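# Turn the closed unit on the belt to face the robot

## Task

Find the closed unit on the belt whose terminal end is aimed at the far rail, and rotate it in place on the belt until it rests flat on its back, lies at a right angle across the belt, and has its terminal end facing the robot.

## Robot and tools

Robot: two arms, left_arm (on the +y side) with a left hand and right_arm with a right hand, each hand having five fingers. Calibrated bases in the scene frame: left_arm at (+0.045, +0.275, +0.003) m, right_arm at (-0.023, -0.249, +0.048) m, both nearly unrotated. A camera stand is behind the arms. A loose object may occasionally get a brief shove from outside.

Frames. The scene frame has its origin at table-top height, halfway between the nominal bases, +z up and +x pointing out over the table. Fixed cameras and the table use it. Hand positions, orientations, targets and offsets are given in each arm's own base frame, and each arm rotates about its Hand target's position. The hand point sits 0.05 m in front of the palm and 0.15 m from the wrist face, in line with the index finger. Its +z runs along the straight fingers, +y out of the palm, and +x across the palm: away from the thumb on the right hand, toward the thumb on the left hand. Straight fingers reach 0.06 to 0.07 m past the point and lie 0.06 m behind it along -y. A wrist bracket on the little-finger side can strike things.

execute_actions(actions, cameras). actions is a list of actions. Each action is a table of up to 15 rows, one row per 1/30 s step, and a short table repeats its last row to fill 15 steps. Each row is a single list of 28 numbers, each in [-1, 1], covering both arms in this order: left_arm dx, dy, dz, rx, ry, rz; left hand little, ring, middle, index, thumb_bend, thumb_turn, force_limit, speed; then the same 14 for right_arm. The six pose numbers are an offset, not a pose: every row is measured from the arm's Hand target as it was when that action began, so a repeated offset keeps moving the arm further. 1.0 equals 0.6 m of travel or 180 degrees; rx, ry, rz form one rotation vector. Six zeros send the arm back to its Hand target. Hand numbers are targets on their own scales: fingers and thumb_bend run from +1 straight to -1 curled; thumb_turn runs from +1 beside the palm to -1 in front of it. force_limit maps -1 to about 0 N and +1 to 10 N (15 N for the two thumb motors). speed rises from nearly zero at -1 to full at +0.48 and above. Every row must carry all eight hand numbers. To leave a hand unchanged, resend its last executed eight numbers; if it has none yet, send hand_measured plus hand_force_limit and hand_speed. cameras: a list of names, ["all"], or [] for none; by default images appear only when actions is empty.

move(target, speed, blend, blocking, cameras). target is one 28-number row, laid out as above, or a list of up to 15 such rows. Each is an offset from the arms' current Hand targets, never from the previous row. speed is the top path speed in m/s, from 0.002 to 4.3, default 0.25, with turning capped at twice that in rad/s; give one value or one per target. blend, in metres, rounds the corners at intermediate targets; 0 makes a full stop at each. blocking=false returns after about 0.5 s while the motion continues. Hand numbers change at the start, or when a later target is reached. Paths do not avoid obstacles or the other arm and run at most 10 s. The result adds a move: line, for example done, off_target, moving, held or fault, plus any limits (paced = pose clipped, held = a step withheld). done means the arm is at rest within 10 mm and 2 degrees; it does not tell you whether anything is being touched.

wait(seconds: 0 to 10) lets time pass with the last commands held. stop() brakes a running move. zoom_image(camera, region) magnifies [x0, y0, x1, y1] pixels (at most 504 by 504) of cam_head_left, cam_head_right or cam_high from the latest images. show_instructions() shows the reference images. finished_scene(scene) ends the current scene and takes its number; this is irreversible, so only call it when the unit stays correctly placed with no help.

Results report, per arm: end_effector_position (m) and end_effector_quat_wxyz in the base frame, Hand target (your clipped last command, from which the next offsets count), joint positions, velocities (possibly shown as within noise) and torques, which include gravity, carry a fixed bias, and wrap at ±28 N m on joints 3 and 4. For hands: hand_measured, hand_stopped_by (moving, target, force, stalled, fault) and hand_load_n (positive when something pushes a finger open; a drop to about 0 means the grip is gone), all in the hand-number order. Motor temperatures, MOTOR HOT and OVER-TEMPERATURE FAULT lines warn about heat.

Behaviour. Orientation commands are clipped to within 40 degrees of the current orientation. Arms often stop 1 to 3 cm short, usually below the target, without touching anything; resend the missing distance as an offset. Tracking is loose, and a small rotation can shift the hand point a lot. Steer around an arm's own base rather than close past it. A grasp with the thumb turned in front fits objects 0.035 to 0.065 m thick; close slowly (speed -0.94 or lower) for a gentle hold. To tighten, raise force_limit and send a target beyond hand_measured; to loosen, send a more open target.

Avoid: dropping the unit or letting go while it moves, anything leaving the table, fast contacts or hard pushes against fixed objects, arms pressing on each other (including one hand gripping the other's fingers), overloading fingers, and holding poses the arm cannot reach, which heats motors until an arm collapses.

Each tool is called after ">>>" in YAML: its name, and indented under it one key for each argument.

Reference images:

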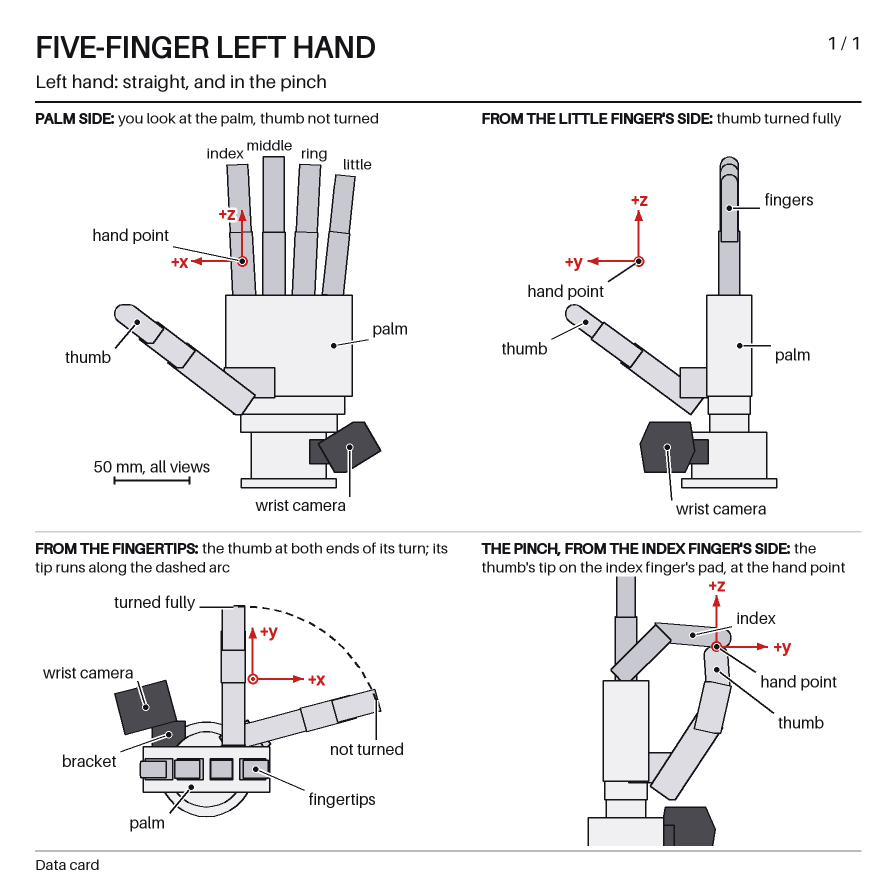

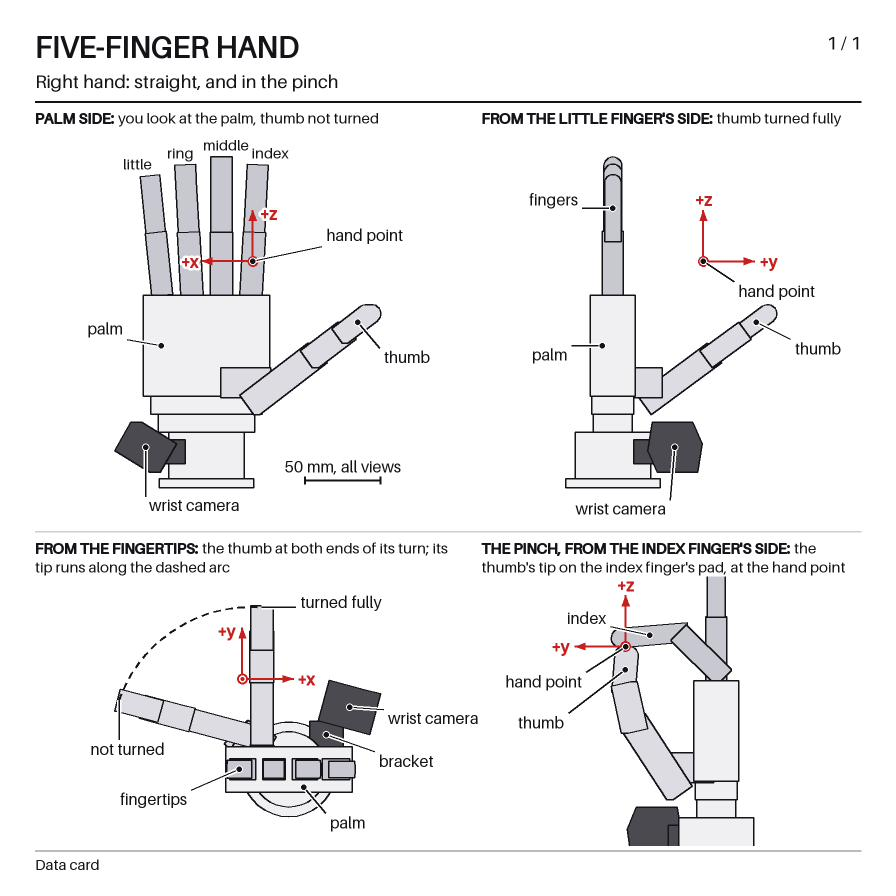

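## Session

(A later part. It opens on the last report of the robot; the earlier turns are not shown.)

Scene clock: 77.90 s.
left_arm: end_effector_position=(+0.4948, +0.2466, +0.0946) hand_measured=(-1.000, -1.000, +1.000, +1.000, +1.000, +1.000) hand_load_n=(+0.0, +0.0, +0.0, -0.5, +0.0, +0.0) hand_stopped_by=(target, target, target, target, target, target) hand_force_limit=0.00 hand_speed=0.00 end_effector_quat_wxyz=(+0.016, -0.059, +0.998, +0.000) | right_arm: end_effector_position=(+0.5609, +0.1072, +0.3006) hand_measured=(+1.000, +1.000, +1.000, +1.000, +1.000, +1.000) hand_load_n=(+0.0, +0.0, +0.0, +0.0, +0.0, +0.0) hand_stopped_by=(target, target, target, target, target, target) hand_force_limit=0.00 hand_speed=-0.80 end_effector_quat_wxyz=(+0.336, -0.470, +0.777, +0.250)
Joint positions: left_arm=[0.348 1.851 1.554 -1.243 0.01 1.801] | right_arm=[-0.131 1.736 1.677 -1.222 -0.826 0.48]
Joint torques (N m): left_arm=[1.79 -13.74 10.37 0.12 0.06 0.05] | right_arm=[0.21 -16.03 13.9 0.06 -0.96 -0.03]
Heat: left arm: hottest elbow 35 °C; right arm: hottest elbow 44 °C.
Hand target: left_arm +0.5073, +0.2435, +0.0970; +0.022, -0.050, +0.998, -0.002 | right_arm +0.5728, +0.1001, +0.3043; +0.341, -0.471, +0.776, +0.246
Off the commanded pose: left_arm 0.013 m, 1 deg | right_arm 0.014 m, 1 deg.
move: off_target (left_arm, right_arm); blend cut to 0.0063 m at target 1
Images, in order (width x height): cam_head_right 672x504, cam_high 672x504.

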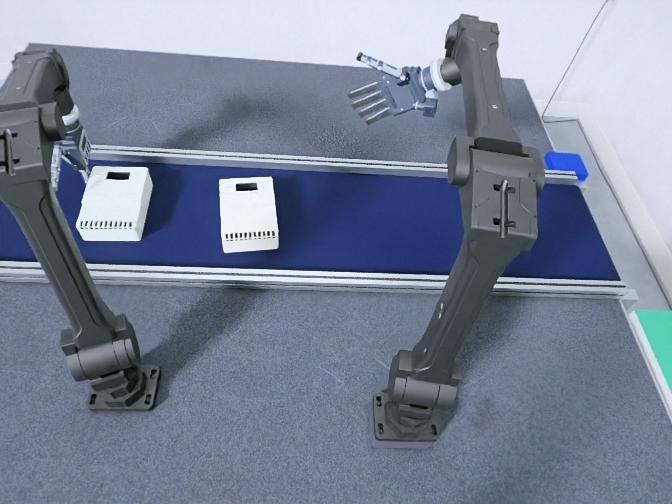

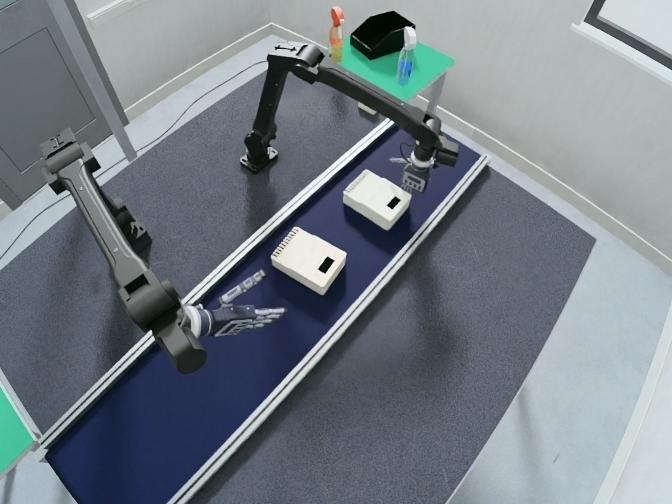

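>>> move:
  target:
    - [-0.01,0.08,0.01,0,0,0,-1,-1,1,1,1,1,0,0, 0,0,0,0,0,0,1,1,1,1,1,1,0,-0.8]
    - [-0.03,0.09,0.2,0,0,0,-1,-1,1,1,1,1,0,0, 0,0,0,0,0,0,1,1,1,1,1,1,0,-0.8]
  blend: [0.005,0]
  speed: [0.1,0.25]
  cameras: ["cam_head_right","cam_high"]

>>> zoom_image:
  camera: "cam_head_right"
  region: [40, 140, 160, 260]

Scene clock: 84.30 s.
left_arm: end_effector_position=(+0.4833, +0.2891, +0.2151) hand_measured=(-1.000, -1.000, +1.000, +1.000, +1.000, +1.000) hand_load_n=(+0.0, +0.0, +0.0, +0.0, +0.0, +0.0) hand_stopped_by=(target, target, target, target, target, target) hand_force_limit=0.00 hand_speed=0.00 end_effector_quat_wxyz=(+0.019, -0.050, +0.999, -0.002) | right_arm: end_effector_position=(+0.5609, +0.1072, +0.3006) hand_measured=(+1.000, +1.000, +1.000, +1.000, +1.000, +1.000) hand_load_n=(+0.0, +0.0, +0.5, +0.0, +0.0, +0.0) hand_stopped_by=(target, target, target, target, target, target) hand_force_limit=0.00 hand_speed=-0.80 end_effector_quat_wxyz=(+0.336, -0.470, +0.777, +0.250)
Joint positions: left_arm=[0.427 1.812 1.819 -1.543 0.017 1.898] | right_arm=[-0.131 1.736 1.677 -1.222 -0.826 0.48]
Joint torques (N m): left_arm=[3.25 -13.45 11.23 -0.05 -0.05 0.08] | right_arm=[-0.32 -14.92 13.78 0.13 -0.89 0.02]
Heat: left arm: hottest elbow 36 °C; right arm: hottest elbow 44 °C.
Hand target: left_arm +0.4892, +0.2976, +0.2170; +0.022, -0.050, +0.998, -0.002 | right_arm +0.5728, +0.1001, +0.3043; +0.341, -0.471, +0.776, +0.246
Off the commanded pose: left_arm 0.011 m, 0 deg | right_arm 0.014 m, 1 deg.
move: off_target (left_arm, right_arm)
Images, in order (width x height): cam_head_right 672x504, cam_high 672x504.

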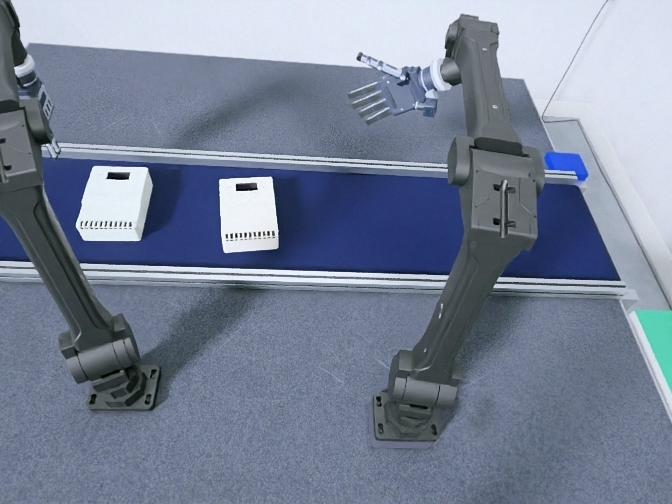

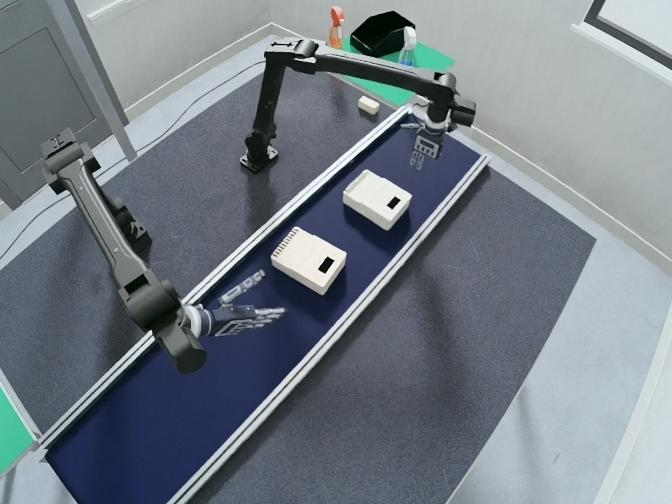

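Scaled by 4.200 from the camera's 672x504 image, which has a finer 960x720 frame.

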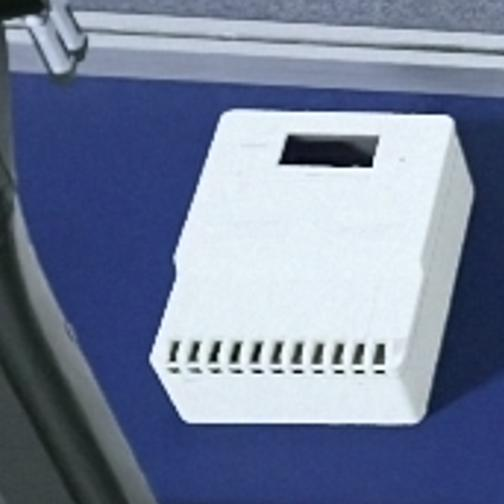

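>>> finished_scene:
  scene: 2

The scene is finished: the task was done.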